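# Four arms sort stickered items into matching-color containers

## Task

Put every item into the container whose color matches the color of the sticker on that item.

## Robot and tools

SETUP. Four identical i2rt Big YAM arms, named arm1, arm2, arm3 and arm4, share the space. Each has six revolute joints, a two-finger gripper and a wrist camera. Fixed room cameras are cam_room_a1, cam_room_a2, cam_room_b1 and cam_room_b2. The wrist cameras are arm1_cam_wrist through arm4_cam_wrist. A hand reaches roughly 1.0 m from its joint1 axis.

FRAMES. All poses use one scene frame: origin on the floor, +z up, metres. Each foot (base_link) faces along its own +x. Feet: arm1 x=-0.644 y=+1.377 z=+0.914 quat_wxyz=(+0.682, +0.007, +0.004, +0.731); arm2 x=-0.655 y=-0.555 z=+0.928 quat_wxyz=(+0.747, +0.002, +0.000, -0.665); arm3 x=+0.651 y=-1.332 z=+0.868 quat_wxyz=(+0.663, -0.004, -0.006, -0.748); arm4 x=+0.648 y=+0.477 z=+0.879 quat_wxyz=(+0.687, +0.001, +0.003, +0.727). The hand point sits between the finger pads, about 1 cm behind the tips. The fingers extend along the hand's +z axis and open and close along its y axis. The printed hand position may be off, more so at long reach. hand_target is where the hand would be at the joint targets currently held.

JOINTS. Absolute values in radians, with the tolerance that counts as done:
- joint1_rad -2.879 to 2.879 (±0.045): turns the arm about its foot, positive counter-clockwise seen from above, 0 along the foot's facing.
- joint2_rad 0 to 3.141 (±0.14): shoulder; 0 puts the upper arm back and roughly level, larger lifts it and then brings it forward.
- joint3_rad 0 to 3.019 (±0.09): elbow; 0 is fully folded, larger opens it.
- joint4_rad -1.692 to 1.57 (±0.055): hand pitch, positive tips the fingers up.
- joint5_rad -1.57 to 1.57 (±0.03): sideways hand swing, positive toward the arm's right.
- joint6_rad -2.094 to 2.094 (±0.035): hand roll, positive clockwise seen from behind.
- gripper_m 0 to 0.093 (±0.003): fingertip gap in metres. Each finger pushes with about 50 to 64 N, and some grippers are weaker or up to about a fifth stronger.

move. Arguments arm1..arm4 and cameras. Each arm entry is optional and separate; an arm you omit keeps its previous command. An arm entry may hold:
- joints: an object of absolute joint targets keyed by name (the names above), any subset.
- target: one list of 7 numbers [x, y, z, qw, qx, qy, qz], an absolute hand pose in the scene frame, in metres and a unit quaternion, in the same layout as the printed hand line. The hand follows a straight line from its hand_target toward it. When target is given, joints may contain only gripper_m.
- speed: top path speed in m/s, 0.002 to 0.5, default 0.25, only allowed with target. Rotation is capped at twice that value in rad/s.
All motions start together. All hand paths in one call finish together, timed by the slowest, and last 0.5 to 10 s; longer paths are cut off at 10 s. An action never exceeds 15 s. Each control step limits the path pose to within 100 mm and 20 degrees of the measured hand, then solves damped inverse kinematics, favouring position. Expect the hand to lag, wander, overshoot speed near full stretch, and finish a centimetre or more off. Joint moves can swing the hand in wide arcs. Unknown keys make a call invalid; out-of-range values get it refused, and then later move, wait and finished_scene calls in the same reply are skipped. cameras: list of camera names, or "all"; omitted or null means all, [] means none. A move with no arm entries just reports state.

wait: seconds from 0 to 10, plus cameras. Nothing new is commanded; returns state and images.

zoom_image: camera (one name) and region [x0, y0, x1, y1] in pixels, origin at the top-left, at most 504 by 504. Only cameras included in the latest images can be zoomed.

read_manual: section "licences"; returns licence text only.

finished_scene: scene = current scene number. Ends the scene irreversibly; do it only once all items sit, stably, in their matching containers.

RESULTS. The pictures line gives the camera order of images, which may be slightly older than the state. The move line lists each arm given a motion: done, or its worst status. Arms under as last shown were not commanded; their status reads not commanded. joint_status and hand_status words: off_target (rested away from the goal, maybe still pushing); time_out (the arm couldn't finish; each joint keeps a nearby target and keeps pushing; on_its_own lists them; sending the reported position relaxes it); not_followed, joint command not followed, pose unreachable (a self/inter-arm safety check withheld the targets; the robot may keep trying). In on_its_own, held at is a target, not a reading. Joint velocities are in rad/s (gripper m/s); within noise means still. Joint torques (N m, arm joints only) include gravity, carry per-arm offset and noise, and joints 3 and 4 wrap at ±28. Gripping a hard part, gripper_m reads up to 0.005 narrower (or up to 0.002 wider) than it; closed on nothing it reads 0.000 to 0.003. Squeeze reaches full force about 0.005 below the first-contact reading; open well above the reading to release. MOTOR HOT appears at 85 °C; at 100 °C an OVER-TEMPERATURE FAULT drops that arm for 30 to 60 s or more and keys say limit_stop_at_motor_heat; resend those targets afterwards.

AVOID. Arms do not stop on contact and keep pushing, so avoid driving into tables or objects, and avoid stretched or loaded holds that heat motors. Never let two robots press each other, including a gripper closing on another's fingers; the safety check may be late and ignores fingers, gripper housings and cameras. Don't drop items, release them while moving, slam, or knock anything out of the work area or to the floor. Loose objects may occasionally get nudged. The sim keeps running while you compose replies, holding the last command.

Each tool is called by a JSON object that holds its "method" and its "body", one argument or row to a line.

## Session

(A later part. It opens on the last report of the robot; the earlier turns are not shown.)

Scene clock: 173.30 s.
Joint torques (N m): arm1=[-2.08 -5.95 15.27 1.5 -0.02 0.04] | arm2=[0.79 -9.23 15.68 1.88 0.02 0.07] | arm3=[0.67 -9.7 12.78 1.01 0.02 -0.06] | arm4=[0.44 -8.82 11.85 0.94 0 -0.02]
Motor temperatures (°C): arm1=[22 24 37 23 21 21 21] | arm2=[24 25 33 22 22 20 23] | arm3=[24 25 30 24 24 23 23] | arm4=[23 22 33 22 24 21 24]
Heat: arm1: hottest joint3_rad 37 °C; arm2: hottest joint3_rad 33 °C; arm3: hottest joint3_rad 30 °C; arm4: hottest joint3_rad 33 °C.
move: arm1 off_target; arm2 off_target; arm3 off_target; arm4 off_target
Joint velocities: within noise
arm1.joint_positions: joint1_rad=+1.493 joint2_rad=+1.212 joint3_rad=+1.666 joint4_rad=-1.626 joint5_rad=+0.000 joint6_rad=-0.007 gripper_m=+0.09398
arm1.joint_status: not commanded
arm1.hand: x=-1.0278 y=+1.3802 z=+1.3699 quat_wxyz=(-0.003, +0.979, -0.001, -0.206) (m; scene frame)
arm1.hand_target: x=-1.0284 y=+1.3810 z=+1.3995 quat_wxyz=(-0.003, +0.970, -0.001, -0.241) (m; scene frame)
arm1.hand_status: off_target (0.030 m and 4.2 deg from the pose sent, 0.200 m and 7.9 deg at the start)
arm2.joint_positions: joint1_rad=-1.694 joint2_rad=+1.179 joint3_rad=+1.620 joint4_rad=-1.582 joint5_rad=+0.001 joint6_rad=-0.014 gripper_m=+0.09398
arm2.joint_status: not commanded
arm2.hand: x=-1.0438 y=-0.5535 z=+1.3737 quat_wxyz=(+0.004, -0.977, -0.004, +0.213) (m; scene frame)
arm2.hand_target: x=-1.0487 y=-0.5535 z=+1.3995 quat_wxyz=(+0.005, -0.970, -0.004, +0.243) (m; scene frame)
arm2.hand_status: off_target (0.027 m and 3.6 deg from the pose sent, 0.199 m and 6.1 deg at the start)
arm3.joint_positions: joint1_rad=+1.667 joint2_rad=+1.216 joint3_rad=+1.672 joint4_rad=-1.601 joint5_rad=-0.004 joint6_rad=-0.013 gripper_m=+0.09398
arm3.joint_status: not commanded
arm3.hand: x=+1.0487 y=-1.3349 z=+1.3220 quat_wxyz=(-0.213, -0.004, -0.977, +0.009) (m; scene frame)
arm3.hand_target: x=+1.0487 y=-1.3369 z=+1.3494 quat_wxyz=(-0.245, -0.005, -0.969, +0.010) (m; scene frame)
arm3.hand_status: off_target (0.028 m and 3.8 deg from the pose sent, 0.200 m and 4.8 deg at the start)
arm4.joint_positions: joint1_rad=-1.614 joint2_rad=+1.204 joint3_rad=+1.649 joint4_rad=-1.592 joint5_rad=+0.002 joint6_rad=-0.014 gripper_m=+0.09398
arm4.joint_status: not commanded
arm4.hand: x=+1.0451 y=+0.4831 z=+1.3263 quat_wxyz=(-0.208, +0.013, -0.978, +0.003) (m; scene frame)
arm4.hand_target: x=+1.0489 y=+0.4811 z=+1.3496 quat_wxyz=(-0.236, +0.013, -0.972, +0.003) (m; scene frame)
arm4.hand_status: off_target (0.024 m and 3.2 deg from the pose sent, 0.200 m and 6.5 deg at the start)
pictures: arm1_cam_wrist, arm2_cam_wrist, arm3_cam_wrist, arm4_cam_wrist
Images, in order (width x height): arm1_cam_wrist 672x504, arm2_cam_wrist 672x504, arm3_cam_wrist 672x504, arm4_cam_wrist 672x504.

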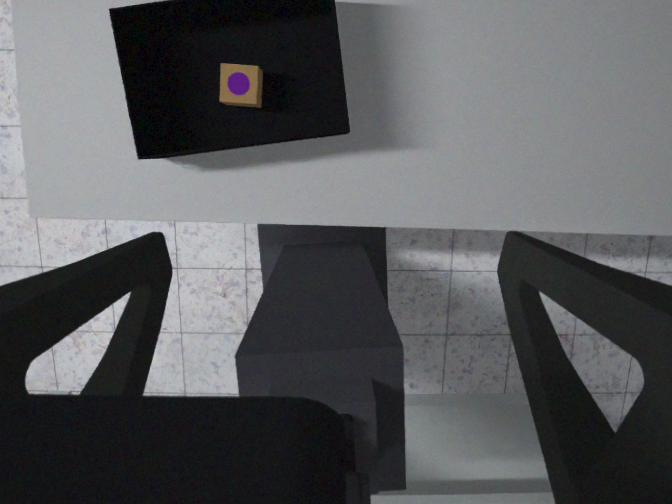

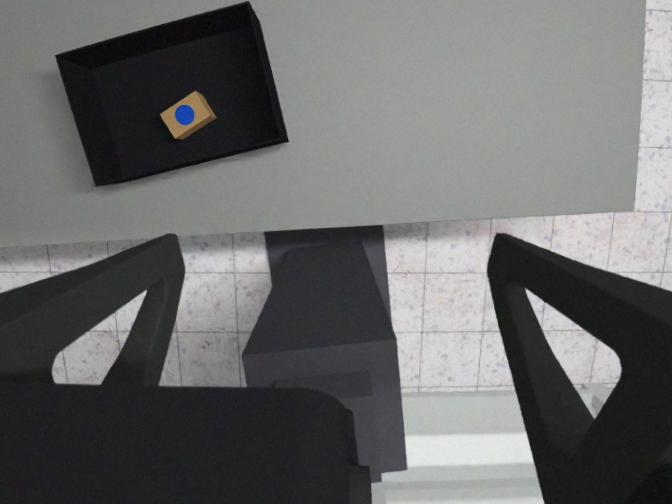

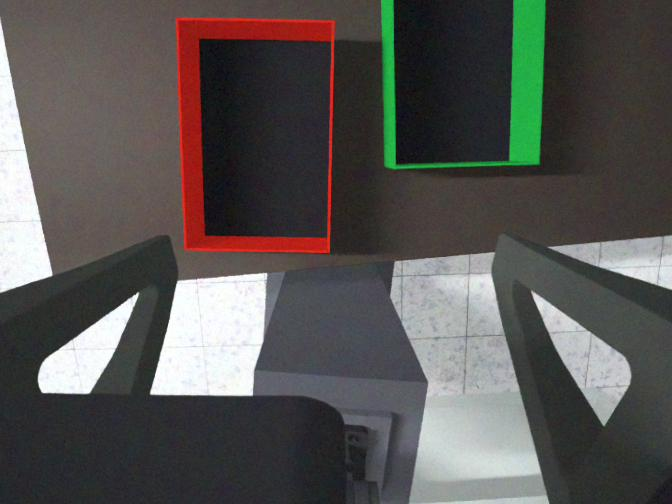

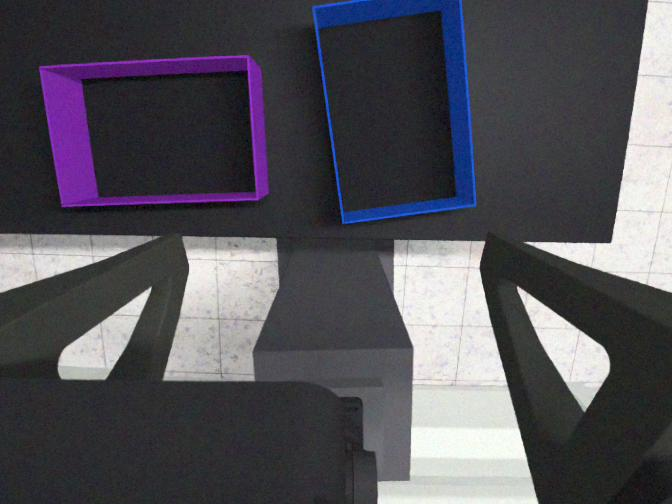

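{"method": "zoom_image", "body": {
  "camera": "arm2_cam_wrist",
  "region": [40, 0, 300, 195]
}}

{"method": "zoom_image", "body": {
  "camera": "arm1_cam_wrist",
  "region": [100, 0, 360, 195]
}}

{"method": "zoom_image", "body": {
  "camera": "arm4_cam_wrist",
  "region": [0, 0, 504, 378]
}}

{"method": "zoom_image", "body": {
  "camera": "arm3_cam_wrist",
  "region": [100, 0, 604, 378]
}}

Scaled by 1.938.

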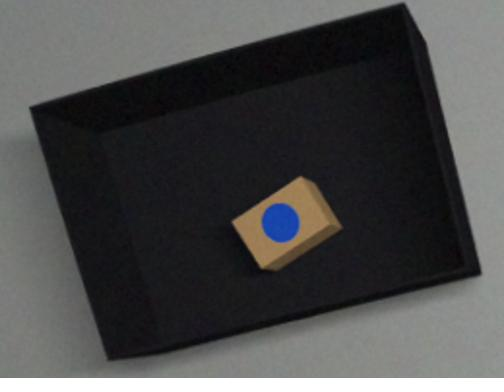

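Scaled by 1.938.

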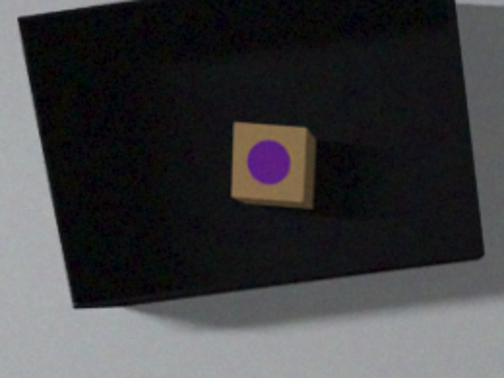

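Scaled by 1.000.

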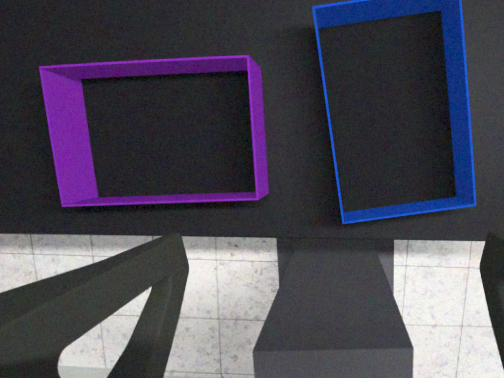

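Scaled by 1.000.

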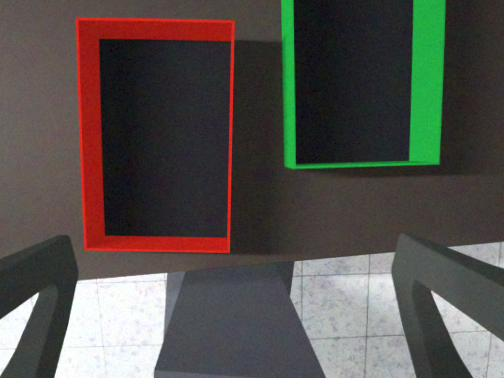

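{"method": "move", "body": {
  "arm1": {"joints": {"joint1_rad": -1.64, "joint2_rad": 0.53, "joint3_rad": 1.4, "joint4_rad": -1.25}},
  "arm2": {"joints": {"joint1_rad": 1.455, "joint2_rad": 0.53, "joint3_rad": 1.4, "joint4_rad": -1.25}},
  "arm3": {"joints": {"joint1_rad": -1.45, "joint2_rad": 0.53, "joint3_rad": 1.4, "joint4_rad": -1.25}},
  "arm4": {"joints": {"joint1_rad": 1.515, "joint2_rad": 0.53, "joint3_rad": 1.4, "joint4_rad": -1.25}}
}}

Scene clock: 229.53 s.
Joint torques (N m): arm1=[-2.2 6.77 8.64 2.47 -0.05 -0.02] | arm2=[1.14 3.6 8.02 3.21 0.05 0.07] | arm3=[0.44 3.6 6.98 2.28 -0.03 -0.09] | arm4=[1.14 4.54 6.8 1.96 0.07 0.01]
Motor temperatures (°C): arm1=[22 24 37 23 21 21 21] | arm2=[24 25 35 22 22 20 23] | arm3=[24 25 34 24 24 23 23] | arm4=[23 22 39 22 24 21 24]
Heat: arm1: hottest joint3_rad 37 °C; arm2: hottest joint3_rad 35 °C; arm3: hottest joint3_rad 34 °C; arm4: hottest joint3_rad 39 °C.
move: arm1 done; arm2 done; arm3 done; arm4 done
Joint velocities: within noise
arm1.joint_positions: joint1_rad=-1.632 joint2_rad=+0.520 joint3_rad=+1.397 joint4_rad=-1.270 joint5_rad=+0.000 joint6_rad=-0.007 gripper_m=+0.09402
arm1.joint_status: all done
arm1.hand: x=-0.4364 y=+1.3767 z=+1.4879 quat_wxyz=(-0.549, +0.005, -0.836, -0.001) (m; scene frame)
arm1.hand_target: x=-0.4304 y=+1.3754 z=+1.4918 quat_wxyz=(-0.554, +0.003, -0.832, +0.001) (m; scene frame)
arm1.hand_status: not commanded
arm2.joint_positions: joint1_rad=+1.450 joint2_rad=+0.521 joint3_rad=+1.410 joint4_rad=-1.266 joint5_rad=+0.000 joint6_rad=-0.014 gripper_m=+0.09402
arm2.joint_status: all done
arm2.hand: x=-0.4595 y=-0.5585 z=+1.5126 quat_wxyz=(-0.563, +0.003, -0.826, +0.004) (m; scene frame)
arm2.hand_target: x=-0.4520 y=-0.5577 z=+1.5099 quat_wxyz=(-0.562, +0.005, -0.827, +0.003) (m; scene frame)
arm2.hand_status: not commanded
arm3.joint_positions: joint1_rad=-1.439 joint2_rad=+0.527 joint3_rad=+1.402 joint4_rad=-1.263 joint5_rad=-0.003 joint6_rad=-0.013 gripper_m=+0.09402
arm3.joint_status: all done
arm3.hand: x=+0.4491 y=-1.3259 z=+1.4468 quat_wxyz=(-0.006, -0.831, -0.007, +0.557) (m; scene frame)
arm3.hand_target: x=+0.4462 y=-1.3239 z=+1.4486 quat_wxyz=(-0.003, -0.828, -0.004, +0.561) (m; scene frame)
arm3.hand_status: not commanded
arm4.joint_positions: joint1_rad=+1.510 joint2_rad=+0.522 joint3_rad=+1.400 joint4_rad=-1.264 joint5_rad=+0.000 joint6_rad=-0.014 gripper_m=+0.09402
arm4.joint_status: all done
arm4.hand: x=+0.4514 y=+0.4806 z=+1.4596 quat_wxyz=(-0.003, +0.828, +0.003, -0.560) (m; scene frame)
arm4.hand_target: x=+0.4464 y=+0.4797 z=+1.4614 quat_wxyz=(-0.004, +0.827, +0.007, -0.563) (m; scene frame)
arm4.hand_status: not commanded
pictures: arm1_cam_wrist, arm2_cam_wrist, arm3_cam_wrist, arm4_cam_wrist, cam_room_a1, cam_room_a2, cam_room_b1, cam_room_b2
Images, in order (width x height): arm1_cam_wrist 672x504, arm2_cam_wrist 672x504, arm3_cam_wrist 672x504, arm4_cam_wrist 672x504, cam_room_a1 672x504, cam_room_a2 672x504, cam_room_b1 672x504, cam_room_b2 672x504.

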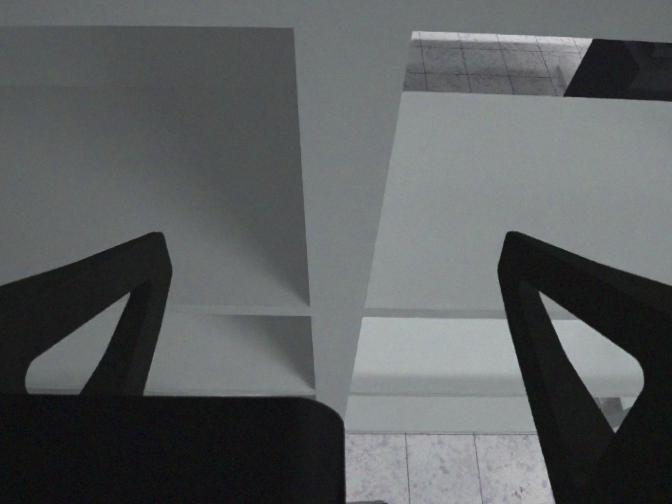

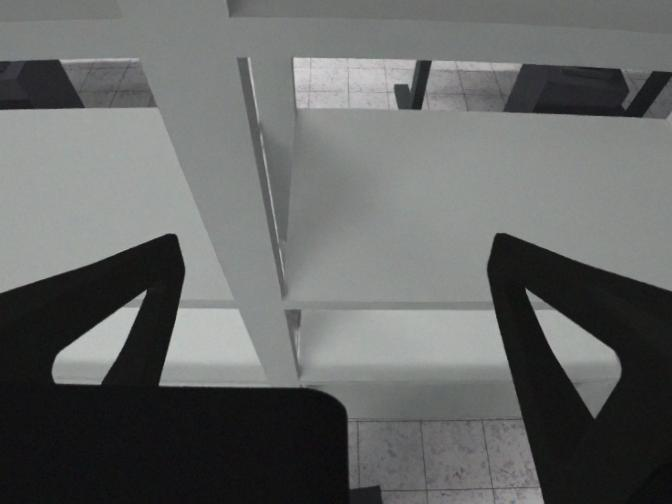

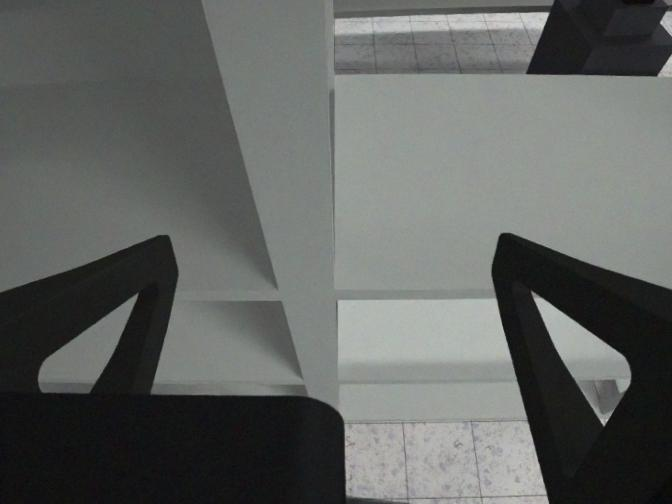

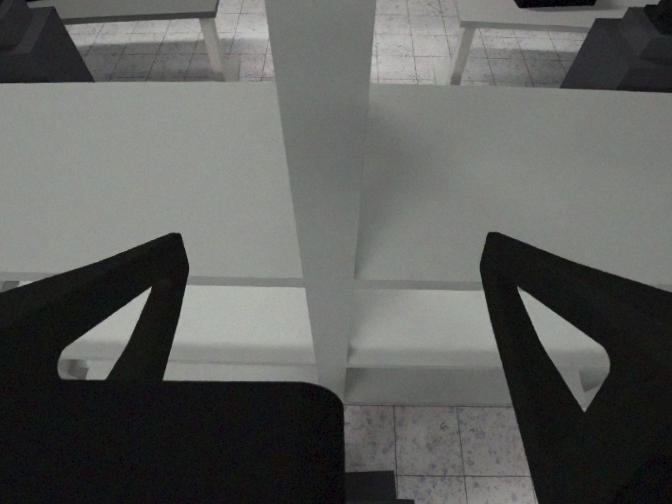

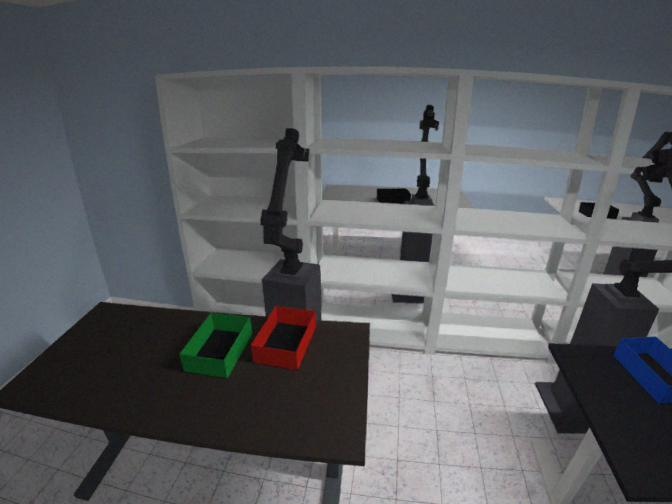

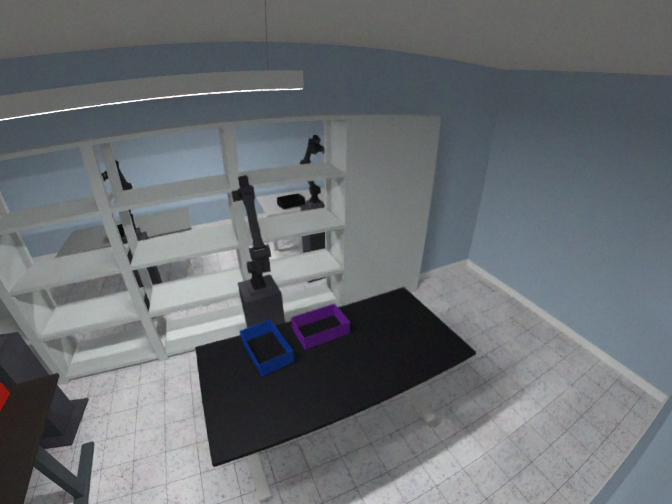

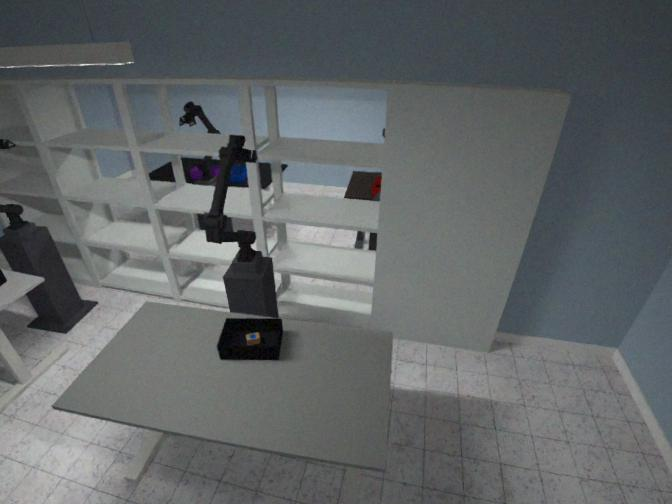

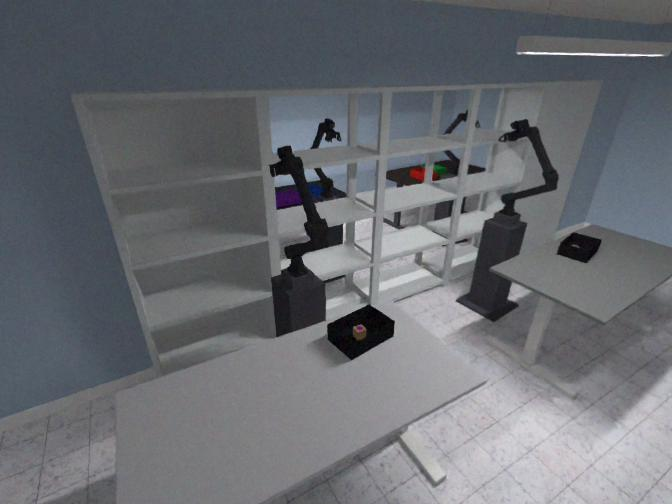

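{"method": "move", "body": {
  "arm1": {"joints": {"joint1_rad": 1.75}},
  "arm2": {"joints": {"joint1_rad": -1.5}},
  "cameras": []
}}

{"method": "move", "body": {
  "arm1": {"target": [-1.08, 1.226, 0.95, 0.0060, -0.9842, 0.0344, 0.1735]},
  "cameras": ["arm1_cam_wrist"]
}}

Scene clock: 304.17 s.
Joint torques (N m): arm1=[-1.03 7 8.35 2.52 0.1 0.02] | arm2=[0.26 3.43 8.09 3.25 0 0.06] | arm3=[0.5 3.72 6.98 2.32 -0.03 -0.09] | arm4=[1.2 4.37 6.74 1.91 0.11 -0.02]
Motor temperatures (°C): arm1=[22 24 32 24 21 21 21] | arm2=[24 25 31 23 22 20 23] | arm3=[24 24 28 24 24 23 23] | arm4=[23 22 30 22 24 21 24]
Heat: arm1: hottest joint3_rad 32 °C; arm2: hottest joint3_rad 31 °C; arm3: hottest joint3_rad 28 °C; arm4: hottest joint3_rad 30 °C.
move: arm1 done; arm2 done
Joint velocities: within noise
arm1.joint_positions: joint1_rad=+1.743 joint2_rad=+0.520 joint3_rad=+1.397 joint4_rad=-1.270 joint5_rad=-0.003 joint6_rad=-0.007 gripper_m=+0.09402
arm1.joint_status: all done
arm1.hand: x=-0.8273 y=+1.3285 z=+1.4939 quat_wxyz=(+0.064, +0.821, +0.105, -0.558) (m; scene frame)
arm1.hand_target: x=-0.8327 y=+1.3259 z=+1.4980 quat_wxyz=(+0.065, +0.817, +0.108, -0.563) (m; scene frame)
arm1.hand_status: not commanded
arm2.joint_positions: joint1_rad=-1.495 joint2_rad=+0.521 joint3_rad=+1.410 joint4_rad=-1.266 joint5_rad=+0.002 joint6_rad=-0.014 gripper_m=+0.09407
arm2.joint_status: all done
arm2.hand: x=-0.8493 y=-0.5941 z=+1.5118 quat_wxyz=(-0.048, -0.823, -0.086, +0.559) (m; scene frame)
arm2.hand_target: x=-0.8569 y=-0.5945 z=+1.5090 quat_wxyz=(-0.047, -0.824, -0.084, +0.558) (m; scene frame)
arm2.hand_status: not commanded
arm3, arm4: as last shown
pictures: none
No camera images: "cameras" was empty.

Scene clock: 307.33 s.
Joint torques (N m): arm1=[-3.25 -10.58 12.48 1.5 0.14 0.13] | arm2=[0.26 3.49 8.06 3.22 0 0.07] | arm3=[0.56 3.72 6.94 2.25 -0.04 -0.08] | arm4=[1.44 4.31 6.78 1.91 0.1 -0.01]
Motor temperatures (°C): arm1=[22 24 32 24 21 21 21] | arm2=[24 25 30 23 22 20 23] | arm3=[24 24 28 24 24 23 23] | arm4=[23 22 30 22 24 21 24]
Heat: arm1: hottest joint3_rad 32 °C; arm2: hottest joint3_rad 30 °C; arm3: hottest joint3_rad 28 °C; arm4: hottest joint3_rad 30 °C.
move: arm1 off_target
Joint velocities: within noise
arm1.joint_positions: joint1_rad=+1.899 joint2_rad=+1.589 joint3_rad=+0.839 joint4_rad=-0.589 joint5_rad=+0.144 joint6_rad=+0.427 gripper_m=+0.09402
arm1.joint_status: not commanded
arm1.hand: x=-1.0517 y=+1.2335 z=+0.9300 quat_wxyz=(-0.021, +0.989, -0.023, -0.142) (m; scene frame)
arm1.hand_target: x=-1.0786 y=+1.2265 z=+0.9511 quat_wxyz=(-0.006, +0.984, -0.034, -0.174) (m; scene frame)
arm1.hand_status: off_target (0.036 m and 4.2 deg from the pose sent, 0.608 m and 51.5 deg at the start)
arm2, arm3, arm4: as last shown
pictures: arm1_cam_wrist
Images, in order (width x height): arm1_cam_wrist 672x504.

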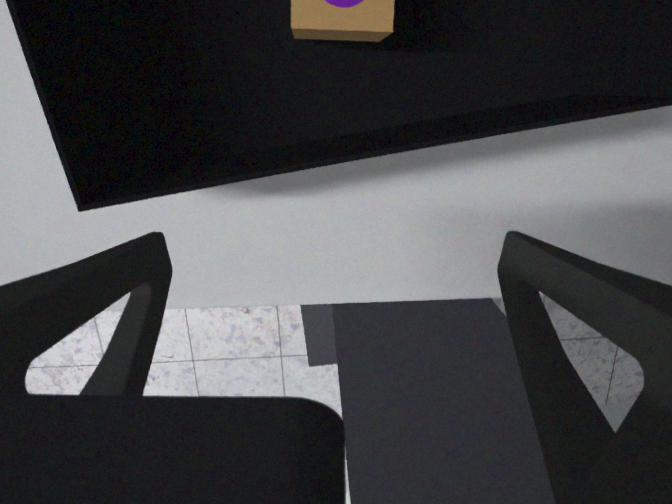

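{"method": "move", "body": {
  "arm1": {"target": [-1.17, 1.236, 0.875, 0.0030, -0.9956, 0.0348, 0.0871]},
  "cameras": ["arm1_cam_wrist"]
}}

Scene clock: 322.90 s.
Joint torques (N m): arm1=[-1.79 -14.45 11.6 0.24 0.02 -0.06] | arm2=[0.26 3.43 8.05 3.21 -0.01 0.07] | arm3=[0.44 3.6 7.01 2.28 -0.03 -0.09] | arm4=[0.91 4.07 6.83 1.92 0.11 0.02]
Motor temperatures (°C): arm1=[22 24 33 23 21 21 21] | arm2=[24 25 30 23 22 20 23] | arm3=[24 24 28 24 24 23 23] | arm4=[23 22 29 22 24 21 24]
Heat: arm1: hottest joint3_rad 33 °C; arm2: hottest joint3_rad 30 °C; arm3: hottest joint3_rad 28 °C; arm4: hottest joint3_rad 29 °C.
move: arm1 off_target
Joint velocities: within noise
arm1.joint_positions: joint1_rad=+1.785 joint2_rad=+1.960 joint3_rad=+1.163 joint4_rad=-0.661 joint5_rad=+0.055 joint6_rad=+0.355 gripper_m=+0.09402
arm1.joint_status: not commanded
arm1.hand: x=-1.1493 y=+1.2408 z=+0.8591 quat_wxyz=(-0.009, +0.997, -0.037, -0.070) (m; scene frame)
arm1.hand_target: x=-1.1693 y=+1.2361 z=+0.8754 quat_wxyz=(-0.003, +0.996, -0.035, -0.087) (m; scene frame)
arm1.hand_status: off_target (0.027 m and 2.1 deg from the pose sent, 0.131 m and 6.8 deg at the start)
arm2, arm3, arm4: as last shown
pictures: arm1_cam_wrist
Images, in order (width x height): arm1_cam_wrist 672x504.

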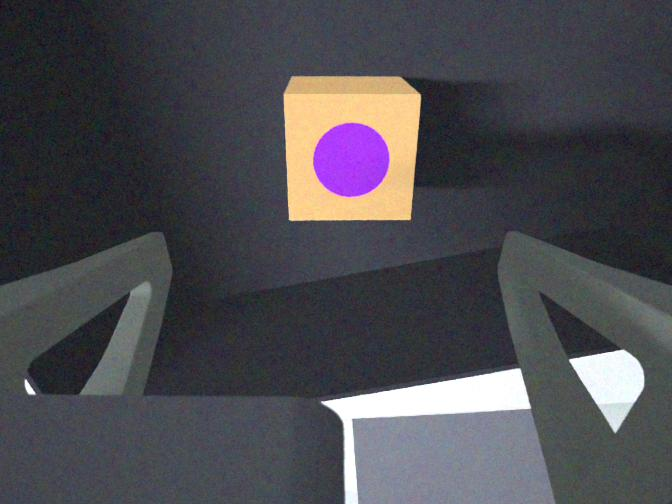

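{"method": "move", "body": {
  "arm1": {"target": [-1.170, 1.243, 0.756, 0.0030, -0.9956, 0.0348, 0.0871], "speed": 0.12},
  "cameras": ["arm1_cam_wrist"]
}}

Scene clock: 345.97 s.
Joint torques (N m): arm1=[-2.55 -15.91 8.39 1.26 0.02 -0.05] | arm2=[0.26 3.43 8.03 3.25 -0.01 0.08] | arm3=[0.62 3.66 6.97 2.28 -0.04 -0.08] | arm4=[1.61 4.48 6.83 2.06 0.1 -0.02]
Motor temperatures (°C): arm1=[22 25 33 23 21 21 21] | arm2=[24 25 30 23 22 20 23] | arm3=[24 24 28 24 24 23 23] | arm4=[23 22 29 22 24 21 24]
Heat: arm1: hottest joint3_rad 33 °C; arm2: hottest joint3_rad 30 °C; arm3: hottest joint3_rad 28 °C; arm4: hottest joint3_rad 29 °C.
move: arm1 off_target
Joint velocities: within noise
arm1.joint_positions: joint1_rad=+1.781 joint2_rad=+2.187 joint3_rad=+1.163 joint4_rad=-0.434 joint5_rad=+0.053 joint6_rad=+0.343 gripper_m=+0.09402
arm1.joint_status: not commanded
arm1.hand: x=-1.1507 y=+1.2430 z=+0.7513 quat_wxyz=(-0.009, +0.997, -0.033, -0.069) (m; scene frame)
arm1.hand_target: x=-1.1696 y=+1.2433 z=+0.7565 quat_wxyz=(-0.003, +0.996, -0.035, -0.087) (m; scene frame)
arm1.hand_status: off_target (0.020 m and 2.2 deg from the pose sent, 0.105 m and 2.1 deg at the start)
arm2, arm3, arm4: as last shown
pictures: arm1_cam_wrist
Images, in order (width x height): arm1_cam_wrist 672x504.

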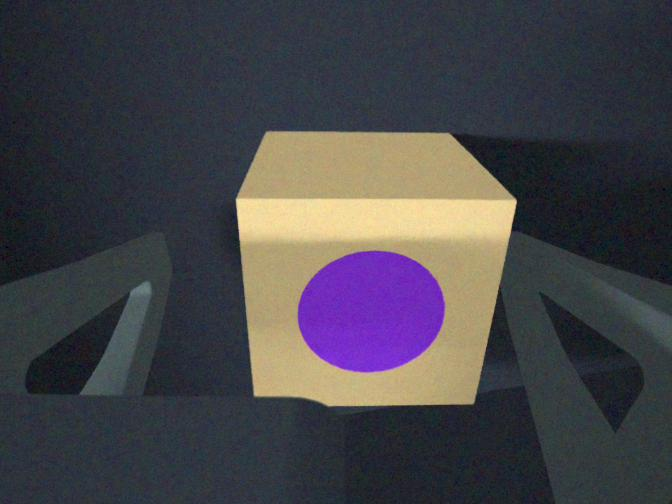

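{"method": "move", "body": {
  "arm1": {"target": [-1.170, 1.252, 0.741, 0.0030, -0.9956, 0.0348, 0.0871], "speed": 0.08},
  "cameras": ["arm1_cam_wrist"]
}}

{"method": "move", "body": {
  "arm1": {"joints": {"gripper_m": 0.045}},
  "cameras": ["arm1_cam_wrist"]
}}

Scene clock: 357.53 s.
Joint torques (N m): arm1=[-2.02 -14.1 8.1 1.24 -0.01 -0.03] | arm2=[0.44 3.49 8.03 3.22 -0.01 0.07] | arm3=[0.56 3.55 6.97 2.3 -0.04 -0.07] | arm4=[0.85 4.48 6.87 1.99 0.09 0]
Motor temperatures (°C): arm1=[21 25 32 23 21 21 21] | arm2=[24 25 30 23 22 20 23] | arm3=[24 24 28 24 24 23 23] | arm4=[23 22 29 22 24 21 24]
Heat: arm1: hottest joint3_rad 32 °C; arm2: hottest joint3_rad 30 °C; arm3: hottest joint3_rad 28 °C; arm4: hottest joint3_rad 29 °C.
move: arm1 off_target
Joint velocities: within noise
arm1.joint_positions: joint1_rad=+1.763 joint2_rad=+2.209 joint3_rad=+1.163 joint4_rad=-0.402 joint5_rad=+0.050 joint6_rad=+0.326 gripper_m=+0.09402
arm1.joint_status: not commanded
arm1.hand: x=-1.1543 y=+1.2515 z=+0.7412 quat_wxyz=(-0.007, +0.997, -0.034, -0.074) (m; scene frame)
arm1.hand_target: x=-1.1697 y=+1.2521 z=+0.7415 quat_wxyz=(-0.003, +0.996, -0.035, -0.087) (m; scene frame)
arm1.hand_status: off_target (0.016 m and 1.6 deg from the pose sent, 0.024 m and 2.2 deg at the start)
arm2, arm3, arm4: as last shown
pictures: arm1_cam_wrist
Images, in order (width x height): arm1_cam_wrist 672x504.

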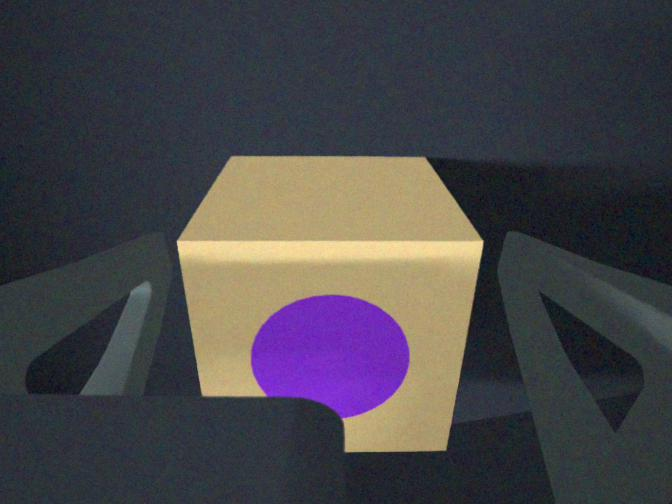

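Scene clock: 358.13 s.
Joint torques (N m): arm1=[-2.9 -14.86 7.82 1.2 0.03 -0.1] | arm2=[0.32 3.43 8.03 3.23 0 0.07] | arm3=[0.56 3.6 6.97 2.25 -0.04 -0.08] | arm4=[0.79 4.42 6.8 1.95 0.08 -0.03]
Motor temperatures (°C): arm1=[21 25 32 23 21 21 21] | arm2=[24 25 30 23 22 20 23] | arm3=[24 24 28 24 24 23 23] | arm4=[23 22 29 22 24 21 24]
Heat: arm1: hottest joint3_rad 32 °C; arm2: hottest joint3_rad 30 °C; arm3: hottest joint3_rad 28 °C; arm4: hottest joint3_rad 29 °C.
move: arm1 off_target
Joint velocities: within noise
arm1.joint_positions: joint1_rad=+1.763 joint2_rad=+2.209 joint3_rad=+1.163 joint4_rad=-0.401 joint5_rad=+0.049 joint6_rad=+0.326 gripper_m=+0.05287
arm1.joint_status: gripper_m off_target (ended at +0.05290, target +0.04500)
arm1.hand: x=-1.1545 y=+1.2513 z=+0.7412 quat_wxyz=(-0.007, +0.997, -0.034, -0.074) (m; scene frame)
arm1.hand_target: x=-1.1697 y=+1.2521 z=+0.7415 quat_wxyz=(-0.003, +0.996, -0.035, -0.087) (m; scene frame)
arm1.hand_status: not commanded
arm2, arm3, arm4: as last shown
pictures: arm1_cam_wrist
Images, in order (width x height): arm1_cam_wrist 672x504.

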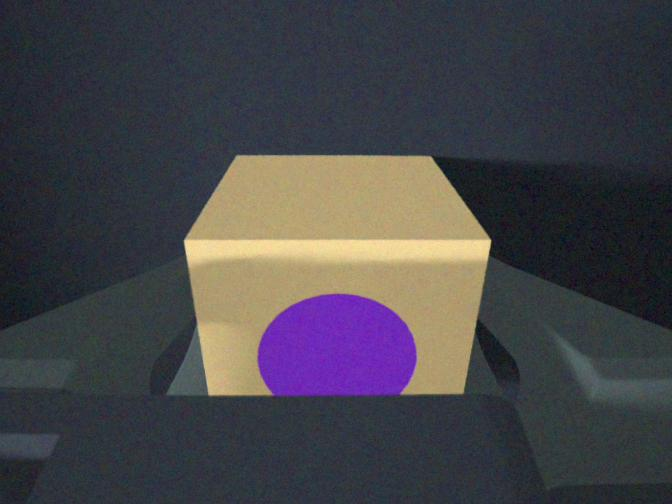

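{"method": "move", "body": {
  "arm1": {"target": [-1.15, 1.252, 0.98, 0.0030, -0.9956, 0.0348, 0.0871], "speed": 0.25},
  "cameras": ["arm1_cam_wrist"]
}}

{"method": "move", "body": {
  "arm1": {"joints": {"joint1_rad": -2.25, "joint2_rad": 0.95, "joint3_rad": 0.855, "joint4_rad": -1.30, "joint5_rad": 0, "joint6_rad": 0}},
  "cameras": ["arm1_cam_wrist", "cam_room_b2", "cam_room_a2"]
}}

Scene clock: 378.57 s.
Joint torques (N m): arm1=[-1.26 -13.57 13.22 0.36 0.13 0.01] | arm2=[0.38 3.31 8.03 3.22 0 0.07] | arm3=[0.5 3.78 6.99 2.24 -0.03 -0.09] | arm4=[0.97 4.37 6.82 1.99 0.1 -0.01]
Motor temperatures (°C): arm1=[21 26 32 23 21 21 22] | arm2=[24 25 30 23 22 20 23] | arm3=[24 24 27 24 24 23 23] | arm4=[23 22 29 22 24 21 24]
Heat: arm1: hottest joint3_rad 32 °C; arm2: hottest joint3_rad 30 °C; arm3: hottest joint3_rad 27 °C; arm4: hottest joint3_rad 29 °C.
move: arm1 off_target
Joint velocities: within noise
arm1.joint_positions: joint1_rad=+1.763 joint2_rad=+1.754 joint3_rad=+1.172 joint4_rad=-0.887 joint5_rad=+0.049 joint6_rad=+0.326 gripper_m=+0.05287
arm1.joint_status: not commanded
arm1.hand: x=-1.1300 y=+1.2563 z=+0.9574 quat_wxyz=(-0.010, +0.997, -0.034, -0.064) (m; scene frame)
arm1.hand_target: x=-1.1490 y=+1.2522 z=+0.9803 quat_wxyz=(-0.003, +0.996, -0.035, -0.087) (m; scene frame)
arm1.hand_status: off_target (0.030 m and 2.8 deg from the pose sent, 0.239 m and 1.6 deg at the start)
arm2, arm3, arm4: as last shown
pictures: arm1_cam_wrist
Images, in order (width x height): arm1_cam_wrist 672x504.

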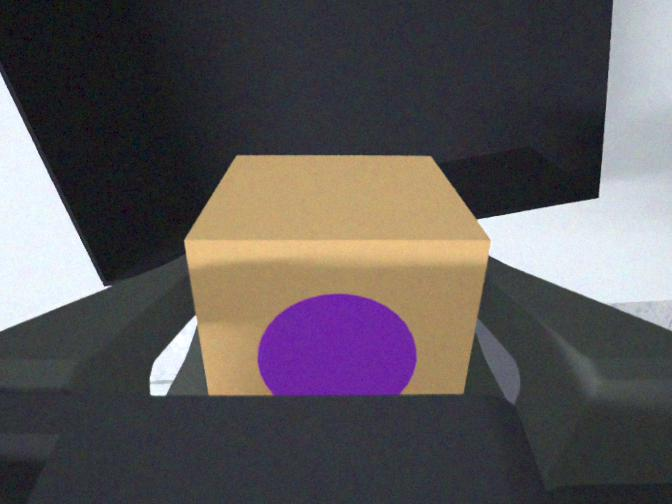

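Scene clock: 381.23 s.
Joint torques (N m): arm1=[-2.14 -3.72 10.54 0.35 0 -0.01] | arm2=[0.26 3.43 8.1 3.25 -0.01 0.07] | arm3=[0.44 3.55 7.01 2.28 -0.03 -0.09] | arm4=[1.14 4.54 6.86 1.83 0.07 -0.02]
Motor temperatures (°C): arm1=[21 26 32 23 21 21 22] | arm2=[24 25 30 23 22 20 23] | arm3=[24 24 27 24 24 23 23] | arm4=[23 22 29 22 24 21 24]
Heat: arm1: hottest joint3_rad 32 °C; arm2: hottest joint3_rad 30 °C; arm3: hottest joint3_rad 27 °C; arm4: hottest joint3_rad 29 °C.
move: arm1 done
Joint velocities: within noise
arm1.joint_positions: joint1_rad=-2.246 joint2_rad=+0.960 joint3_rad=+0.855 joint4_rad=-1.290 joint5_rad=+0.002 joint6_rad=+0.007 gripper_m=+0.05286
arm1.joint_status: all done
arm1.hand: x=-0.4086 y=+1.2147 z=+1.1076 quat_wxyz=(-0.076, -0.301, -0.950, +0.028) (m; scene frame)
arm1.hand_target: x=-0.4116 y=+1.2159 z=+1.1098 quat_wxyz=(-0.076, -0.299, -0.951, +0.028) (m; scene frame)
arm1.hand_status: not commanded
arm2: as last shown
arm3.joint_positions: joint1_rad=-1.439 joint2_rad=+0.527 joint3_rad=+1.402 joint4_rad=-1.263 joint5_rad=-0.003 joint6_rad=-0.013 gripper_m=+0.09402
arm3.joint_status: not commanded
arm3.hand: x=+0.4491 y=-1.3259 z=+1.4468 quat_wxyz=(-0.006, -0.831, -0.007, +0.557) (m; scene frame)
arm3.hand_target: x=+0.4462 y=-1.3239 z=+1.4486 quat_wxyz=(-0.003, -0.828, -0.004, +0.561) (m; scene frame)
arm3.hand_status: not commanded
arm4.joint_positions: joint1_rad=+1.510 joint2_rad=+0.522 joint3_rad=+1.400 joint4_rad=-1.264 joint5_rad=+0.000 joint6_rad=-0.014 gripper_m=+0.09402
arm4.joint_status: not commanded
arm4.hand: x=+0.4514 y=+0.4806 z=+1.4596 quat_wxyz=(-0.003, +0.828, +0.003, -0.560) (m; scene frame)
arm4.hand_target: x=+0.4464 y=+0.4797 z=+1.4614 quat_wxyz=(-0.004, +0.827, +0.007, -0.563) (m; scene frame)
arm4.hand_status: not commanded
pictures: arm1_cam_wrist, cam_room_a2, cam_room_b2
Images, in order (width x height): arm1_cam_wrist 672x504, cam_room_a2 672x504, cam_room_b2 672x504.

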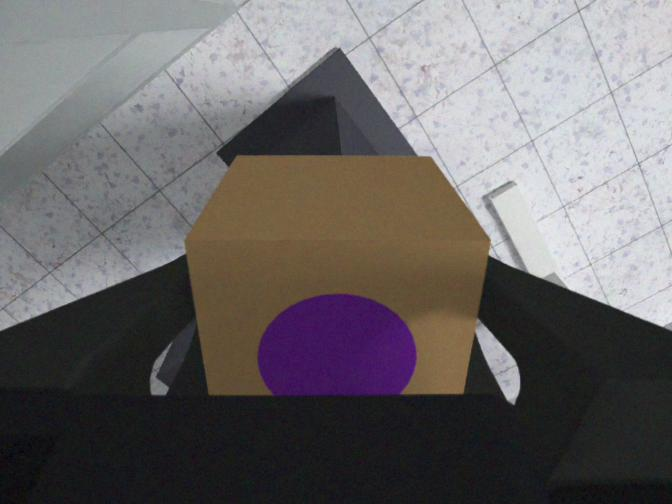

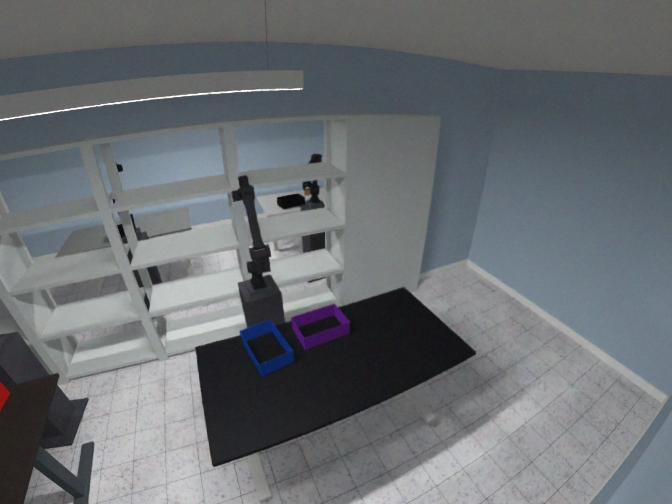

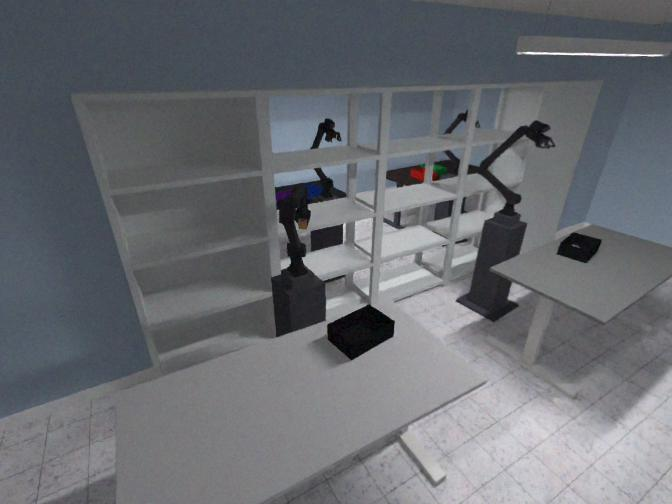

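{"method": "move", "body": {
  "arm1": {"target": [-0.29, 1.131, 1.068, 0.0832, 0.2979, 0.9506, -0.0261], "speed": 0.2},
  "cameras": ["arm1_cam_wrist"]
}}

{"method": "move", "body": {
  "arm1": {"target": [-0.059, 0.971, 1.07, 0.0832, 0.2979, 0.9506, -0.0261], "speed": 0.15},
  "cameras": ["arm1_cam_wrist", "cam_room_b2", "cam_room_a2"]
}}

Scene clock: 388.07 s.
Joint torques (N m): arm1=[-2.49 -7.65 15.02 1.1 -0.03 -0.05] | arm2=[0.32 3.49 8.1 3.23 0 0.07] | arm3=[0.62 3.66 6.98 2.29 -0.04 -0.09] | arm4=[1.26 4.25 6.94 1.95 0.11 -0.05]
Motor temperatures (°C): arm1=[21 26 32 23 21 21 22] | arm2=[24 25 30 23 22 20 23] | arm3=[24 24 27 24 24 23 23] | arm4=[23 22 29 22 24 21 24]
Heat: arm1: hottest joint3_rad 32 °C; arm2: hottest joint3_rad 30 °C; arm3: hottest joint3_rad 27 °C; arm4: hottest joint3_rad 29 °C.
move: arm1 off_target
Joint velocities: within noise
arm1.joint_positions: joint1_rad=-2.246 joint2_rad=+1.380 joint3_rad=+1.021 joint4_rad=-1.092 joint5_rad=-0.005 joint6_rad=+0.004 gripper_m=+0.05286
arm1.joint_status: not commanded
arm1.hand: x=-0.3095 y=+1.1470 z=+1.0452 quat_wxyz=(-0.050, -0.300, -0.953, +0.016) (m; scene frame)
arm1.hand_target: x=-0.2914 y=+1.1318 z=+1.0686 quat_wxyz=(-0.083, -0.298, -0.951, +0.026) (m; scene frame)
arm1.hand_status: off_target (0.034 m and 4.0 deg from the pose sent, 0.150 m and 0.9 deg at the start)
arm2.joint_positions: joint1_rad=-1.495 joint2_rad=+0.521 joint3_rad=+1.410 joint4_rad=-1.266 joint5_rad=+0.002 joint6_rad=-0.014 gripper_m=+0.09407
arm2.joint_status: not commanded
arm2.hand: x=-0.8493 y=-0.5941 z=+1.5118 quat_wxyz=(-0.048, -0.823, -0.086, +0.559) (m; scene frame)
arm2.hand_target: x=-0.8569 y=-0.5945 z=+1.5090 quat_wxyz=(-0.047, -0.824, -0.084, +0.558) (m; scene frame)
arm2.hand_status: not commanded
arm3, arm4: as last shown
pictures: arm1_cam_wrist
Images, in order (width x height): arm1_cam_wrist 672x504.

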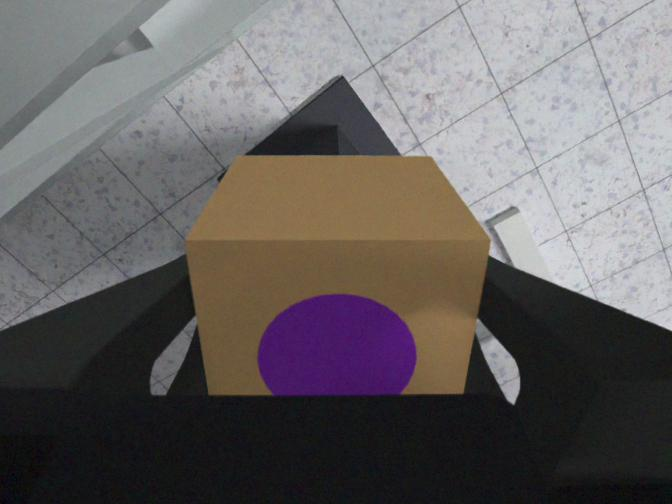

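Scene clock: 390.70 s.
Joint torques (N m): arm1=[-2.37 -18.78 16.57 0.2 -0.01 0.02] | arm2=[0.26 3.37 8.03 3.25 0 0.06] | arm3=[0.56 3.66 7.04 2.26 -0.03 -0.08] | arm4=[1.44 3.96 6.79 1.89 0.1 -0.02]
Motor temperatures (°C): arm1=[21 26 33 23 21 21 22] | arm2=[24 25 30 23 22 20 23] | arm3=[24 24 27 24 24 23 23] | arm4=[23 22 29 22 24 21 24]
Heat: arm1: hottest joint3_rad 33 °C; arm2: hottest joint3_rad 30 °C; arm3: hottest joint3_rad 27 °C; arm4: hottest joint3_rad 29 °C.
move: arm1 off_target
Joint velocities: within noise
arm1.joint_positions: joint1_rad=-2.246 joint2_rad=+2.122 joint3_rad=+2.040 joint4_rad=-1.348 joint5_rad=-0.005 joint6_rad=+0.004 gripper_m=+0.05286
arm1.joint_status: not commanded
arm1.hand: x=-0.0720 y=+0.9822 z=+1.0469 quat_wxyz=(-0.060, -0.299, -0.952, +0.019) (m; scene frame)
arm1.hand_target: x=-0.0604 y=+0.9718 z=+1.0702 quat_wxyz=(-0.084, -0.298, -0.951, +0.026) (m; scene frame)
arm1.hand_status: off_target (0.029 m and 2.8 deg from the pose sent, 0.307 m and 4.0 deg at the start)
arm2, arm3, arm4: as last shown
pictures: arm1_cam_wrist, cam_room_a2, cam_room_b2
Images, in order (width x height): arm1_cam_wrist 672x504, cam_room_a2 672x504, cam_room_b2 672x504.

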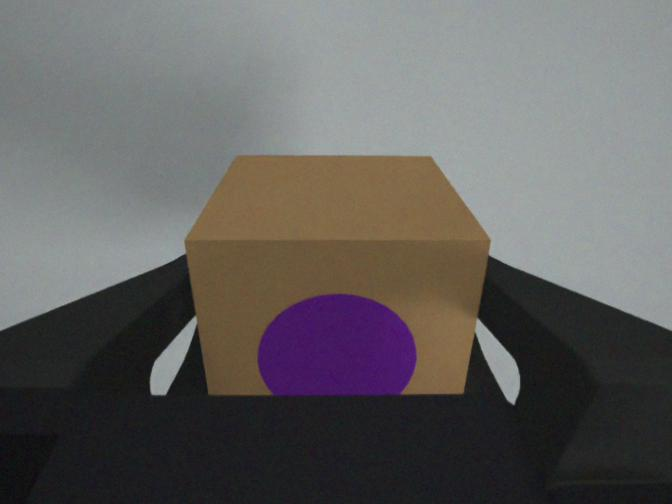

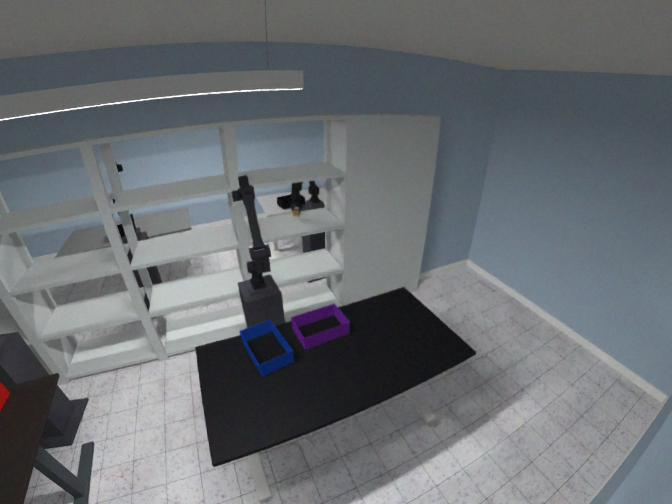

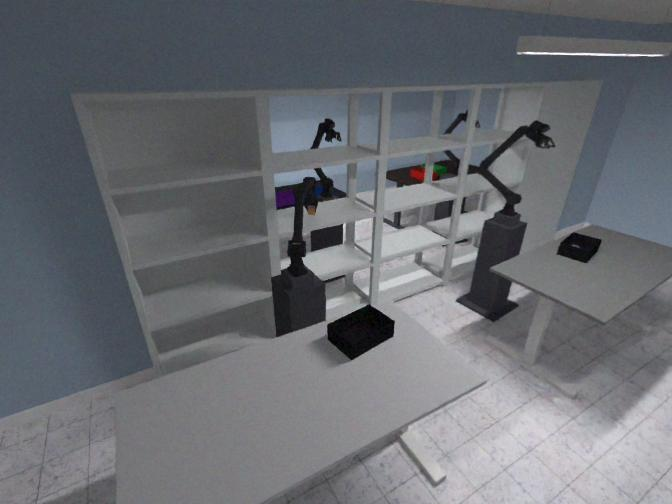

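{"method": "move", "body": {
  "arm1": {"target": [-0.059, 0.971, 1.025, 0.0832, 0.2979, 0.9506, -0.0261], "speed": 0.06},
  "cameras": []
}}

{"method": "move", "body": {
  "arm1": {"target": [-0.059, 0.971, 1.01, 0.0832, 0.2979, 0.9506, -0.0261], "speed": 0.03},
  "cameras": []
}}

{"method": "move", "body": {
  "arm1": {"target": [-0.059, 0.971, 0.995, 0.0832, 0.2979, 0.9506, -0.0261], "speed": 0.03},
  "cameras": []
}}

Scene clock: 397.10 s.
Joint torques (N m): arm1=[-2.32 -19.6 11.04 1.17 -0.06 -0.02] | arm2=[0.15 3.49 8.06 3.21 0 0.06] | arm3=[0.44 3.66 7.01 2.33 -0.03 -0.08] | arm4=[1.08 4.07 6.84 1.98 0.08 -0.01]
Motor temperatures (°C): arm1=[21 26 34 23 21 21 22] | arm2=[24 25 30 23 22 20 23] | arm3=[24 24 27 24 24 23 23] | arm4=[23 22 29 22 24 21 24]
Heat: arm1: hottest joint3_rad 34 °C; arm2: hottest joint3_rad 30 °C; arm3: hottest joint3_rad 27 °C; arm4: hottest joint3_rad 29 °C.
move: arm1 done
Joint velocities: within noise
arm1.joint_positions: joint1_rad=-2.246 joint2_rad=+2.140 joint3_rad=+2.014 joint4_rad=-1.271 joint5_rad=-0.005 joint6_rad=+0.004 gripper_m=+0.05286
arm1.joint_status: not commanded
arm1.hand: x=-0.0627 y=+0.9756 z=+1.0270 quat_wxyz=(-0.076, -0.299, -0.951, +0.024) (m; scene frame)
arm1.hand_target: x=-0.0592 y=+0.9710 z=+1.0250 quat_wxyz=(-0.083, -0.298, -0.951, +0.026) (m; scene frame)
arm1.hand_status: done (0.006 m and 0.8 deg from the pose sent, 0.028 m and 2.8 deg at the start)
arm2, arm3, arm4: as last shown
pictures: none
No camera images: "cameras" was empty.

Scene clock: 398.10 s.
Joint torques (N m): arm1=[-2.43 -18.96 10.85 1.42 -0.06 -0.05] | arm2=[0.38 3.37 8.05 3.21 0 0.06] | arm3=[0.5 3.72 6.97 2.28 -0.04 -0.09] | arm4=[1.32 4.37 6.75 2.06 0.06 -0.01]
Motor temperatures (°C): arm1=[21 26 34 23 21 21 22] | arm2=[24 25 30 23 22 20 23] | arm3=[24 24 27 24 24 23 23] | arm4=[23 22 29 22 24 21 24]
Heat: arm1: hottest joint3_rad 34 °C; arm2: hottest joint3_rad 30 °C; arm3: hottest joint3_rad 27 °C; arm4: hottest joint3_rad 29 °C.
move: arm1 done
Joint velocities: within noise
arm1.joint_positions: joint1_rad=-2.246 joint2_rad=+2.142 joint3_rad=+1.990 joint4_rad=-1.237 joint5_rad=-0.005 joint6_rad=+0.004 gripper_m=+0.05286
arm1.joint_status: not commanded
arm1.hand: x=-0.0621 y=+0.9751 z=+1.0165 quat_wxyz=(-0.080, -0.299, -0.951, +0.026) (m; scene frame)
arm1.hand_target: x=-0.0592 y=+0.9710 z=+1.0102 quat_wxyz=(-0.083, -0.298, -0.951, +0.026) (m; scene frame)
arm1.hand_status: done (0.008 m and 0.4 deg from the pose sent, 0.018 m and 0.8 deg at the start)
arm2, arm3, arm4: as last shown
pictures: none
No camera images: "cameras" was empty.

Scene clock: 399.10 s.
Joint torques (N m): arm1=[-1.67 -18.14 9.83 1.78 -0.01 -0.02] | arm2=[0.26 3.43 8.1 3.22 0 0.06] | arm3=[0.62 3.66 6.99 2.32 -0.03 -0.09] | arm4=[1.26 4.25 6.82 1.99 0.08 0]
Motor temperatures (°C): arm1=[21 26 34 23 21 21 22] | arm2=[24 25 30 23 22 20 23] | arm3=[24 24 27 24 24 23 23] | arm4=[23 22 29 22 24 21 24]
Heat: arm1: hottest joint3_rad 34 °C; arm2: hottest joint3_rad 30 °C; arm3: hottest joint3_rad 27 °C; arm4: hottest joint3_rad 29 °C.
move: arm1 off_target
Joint velocities: within noise
arm1.joint_positions: joint1_rad=-2.246 joint2_rad=+2.143 joint3_rad=+1.976 joint4_rad=-1.210 joint5_rad=-0.005 joint6_rad=+0.004 gripper_m=+0.05286
arm1.joint_status: not commanded
arm1.hand: x=-0.0603 y=+0.9738 z=+1.0113 quat_wxyz=(-0.085, -0.299, -0.950, +0.027) (m; scene frame)
arm1.hand_target: x=-0.0594 y=+0.9712 z=+0.9952 quat_wxyz=(-0.083, -0.298, -0.951, +0.026) (m; scene frame)
arm1.hand_status: off_target (0.017 m and 0.3 deg from the pose sent, 0.022 m and 0.4 deg at the start)
arm2, arm3, arm4: as last shown
pictures: none
No camera images: "cameras" was empty.


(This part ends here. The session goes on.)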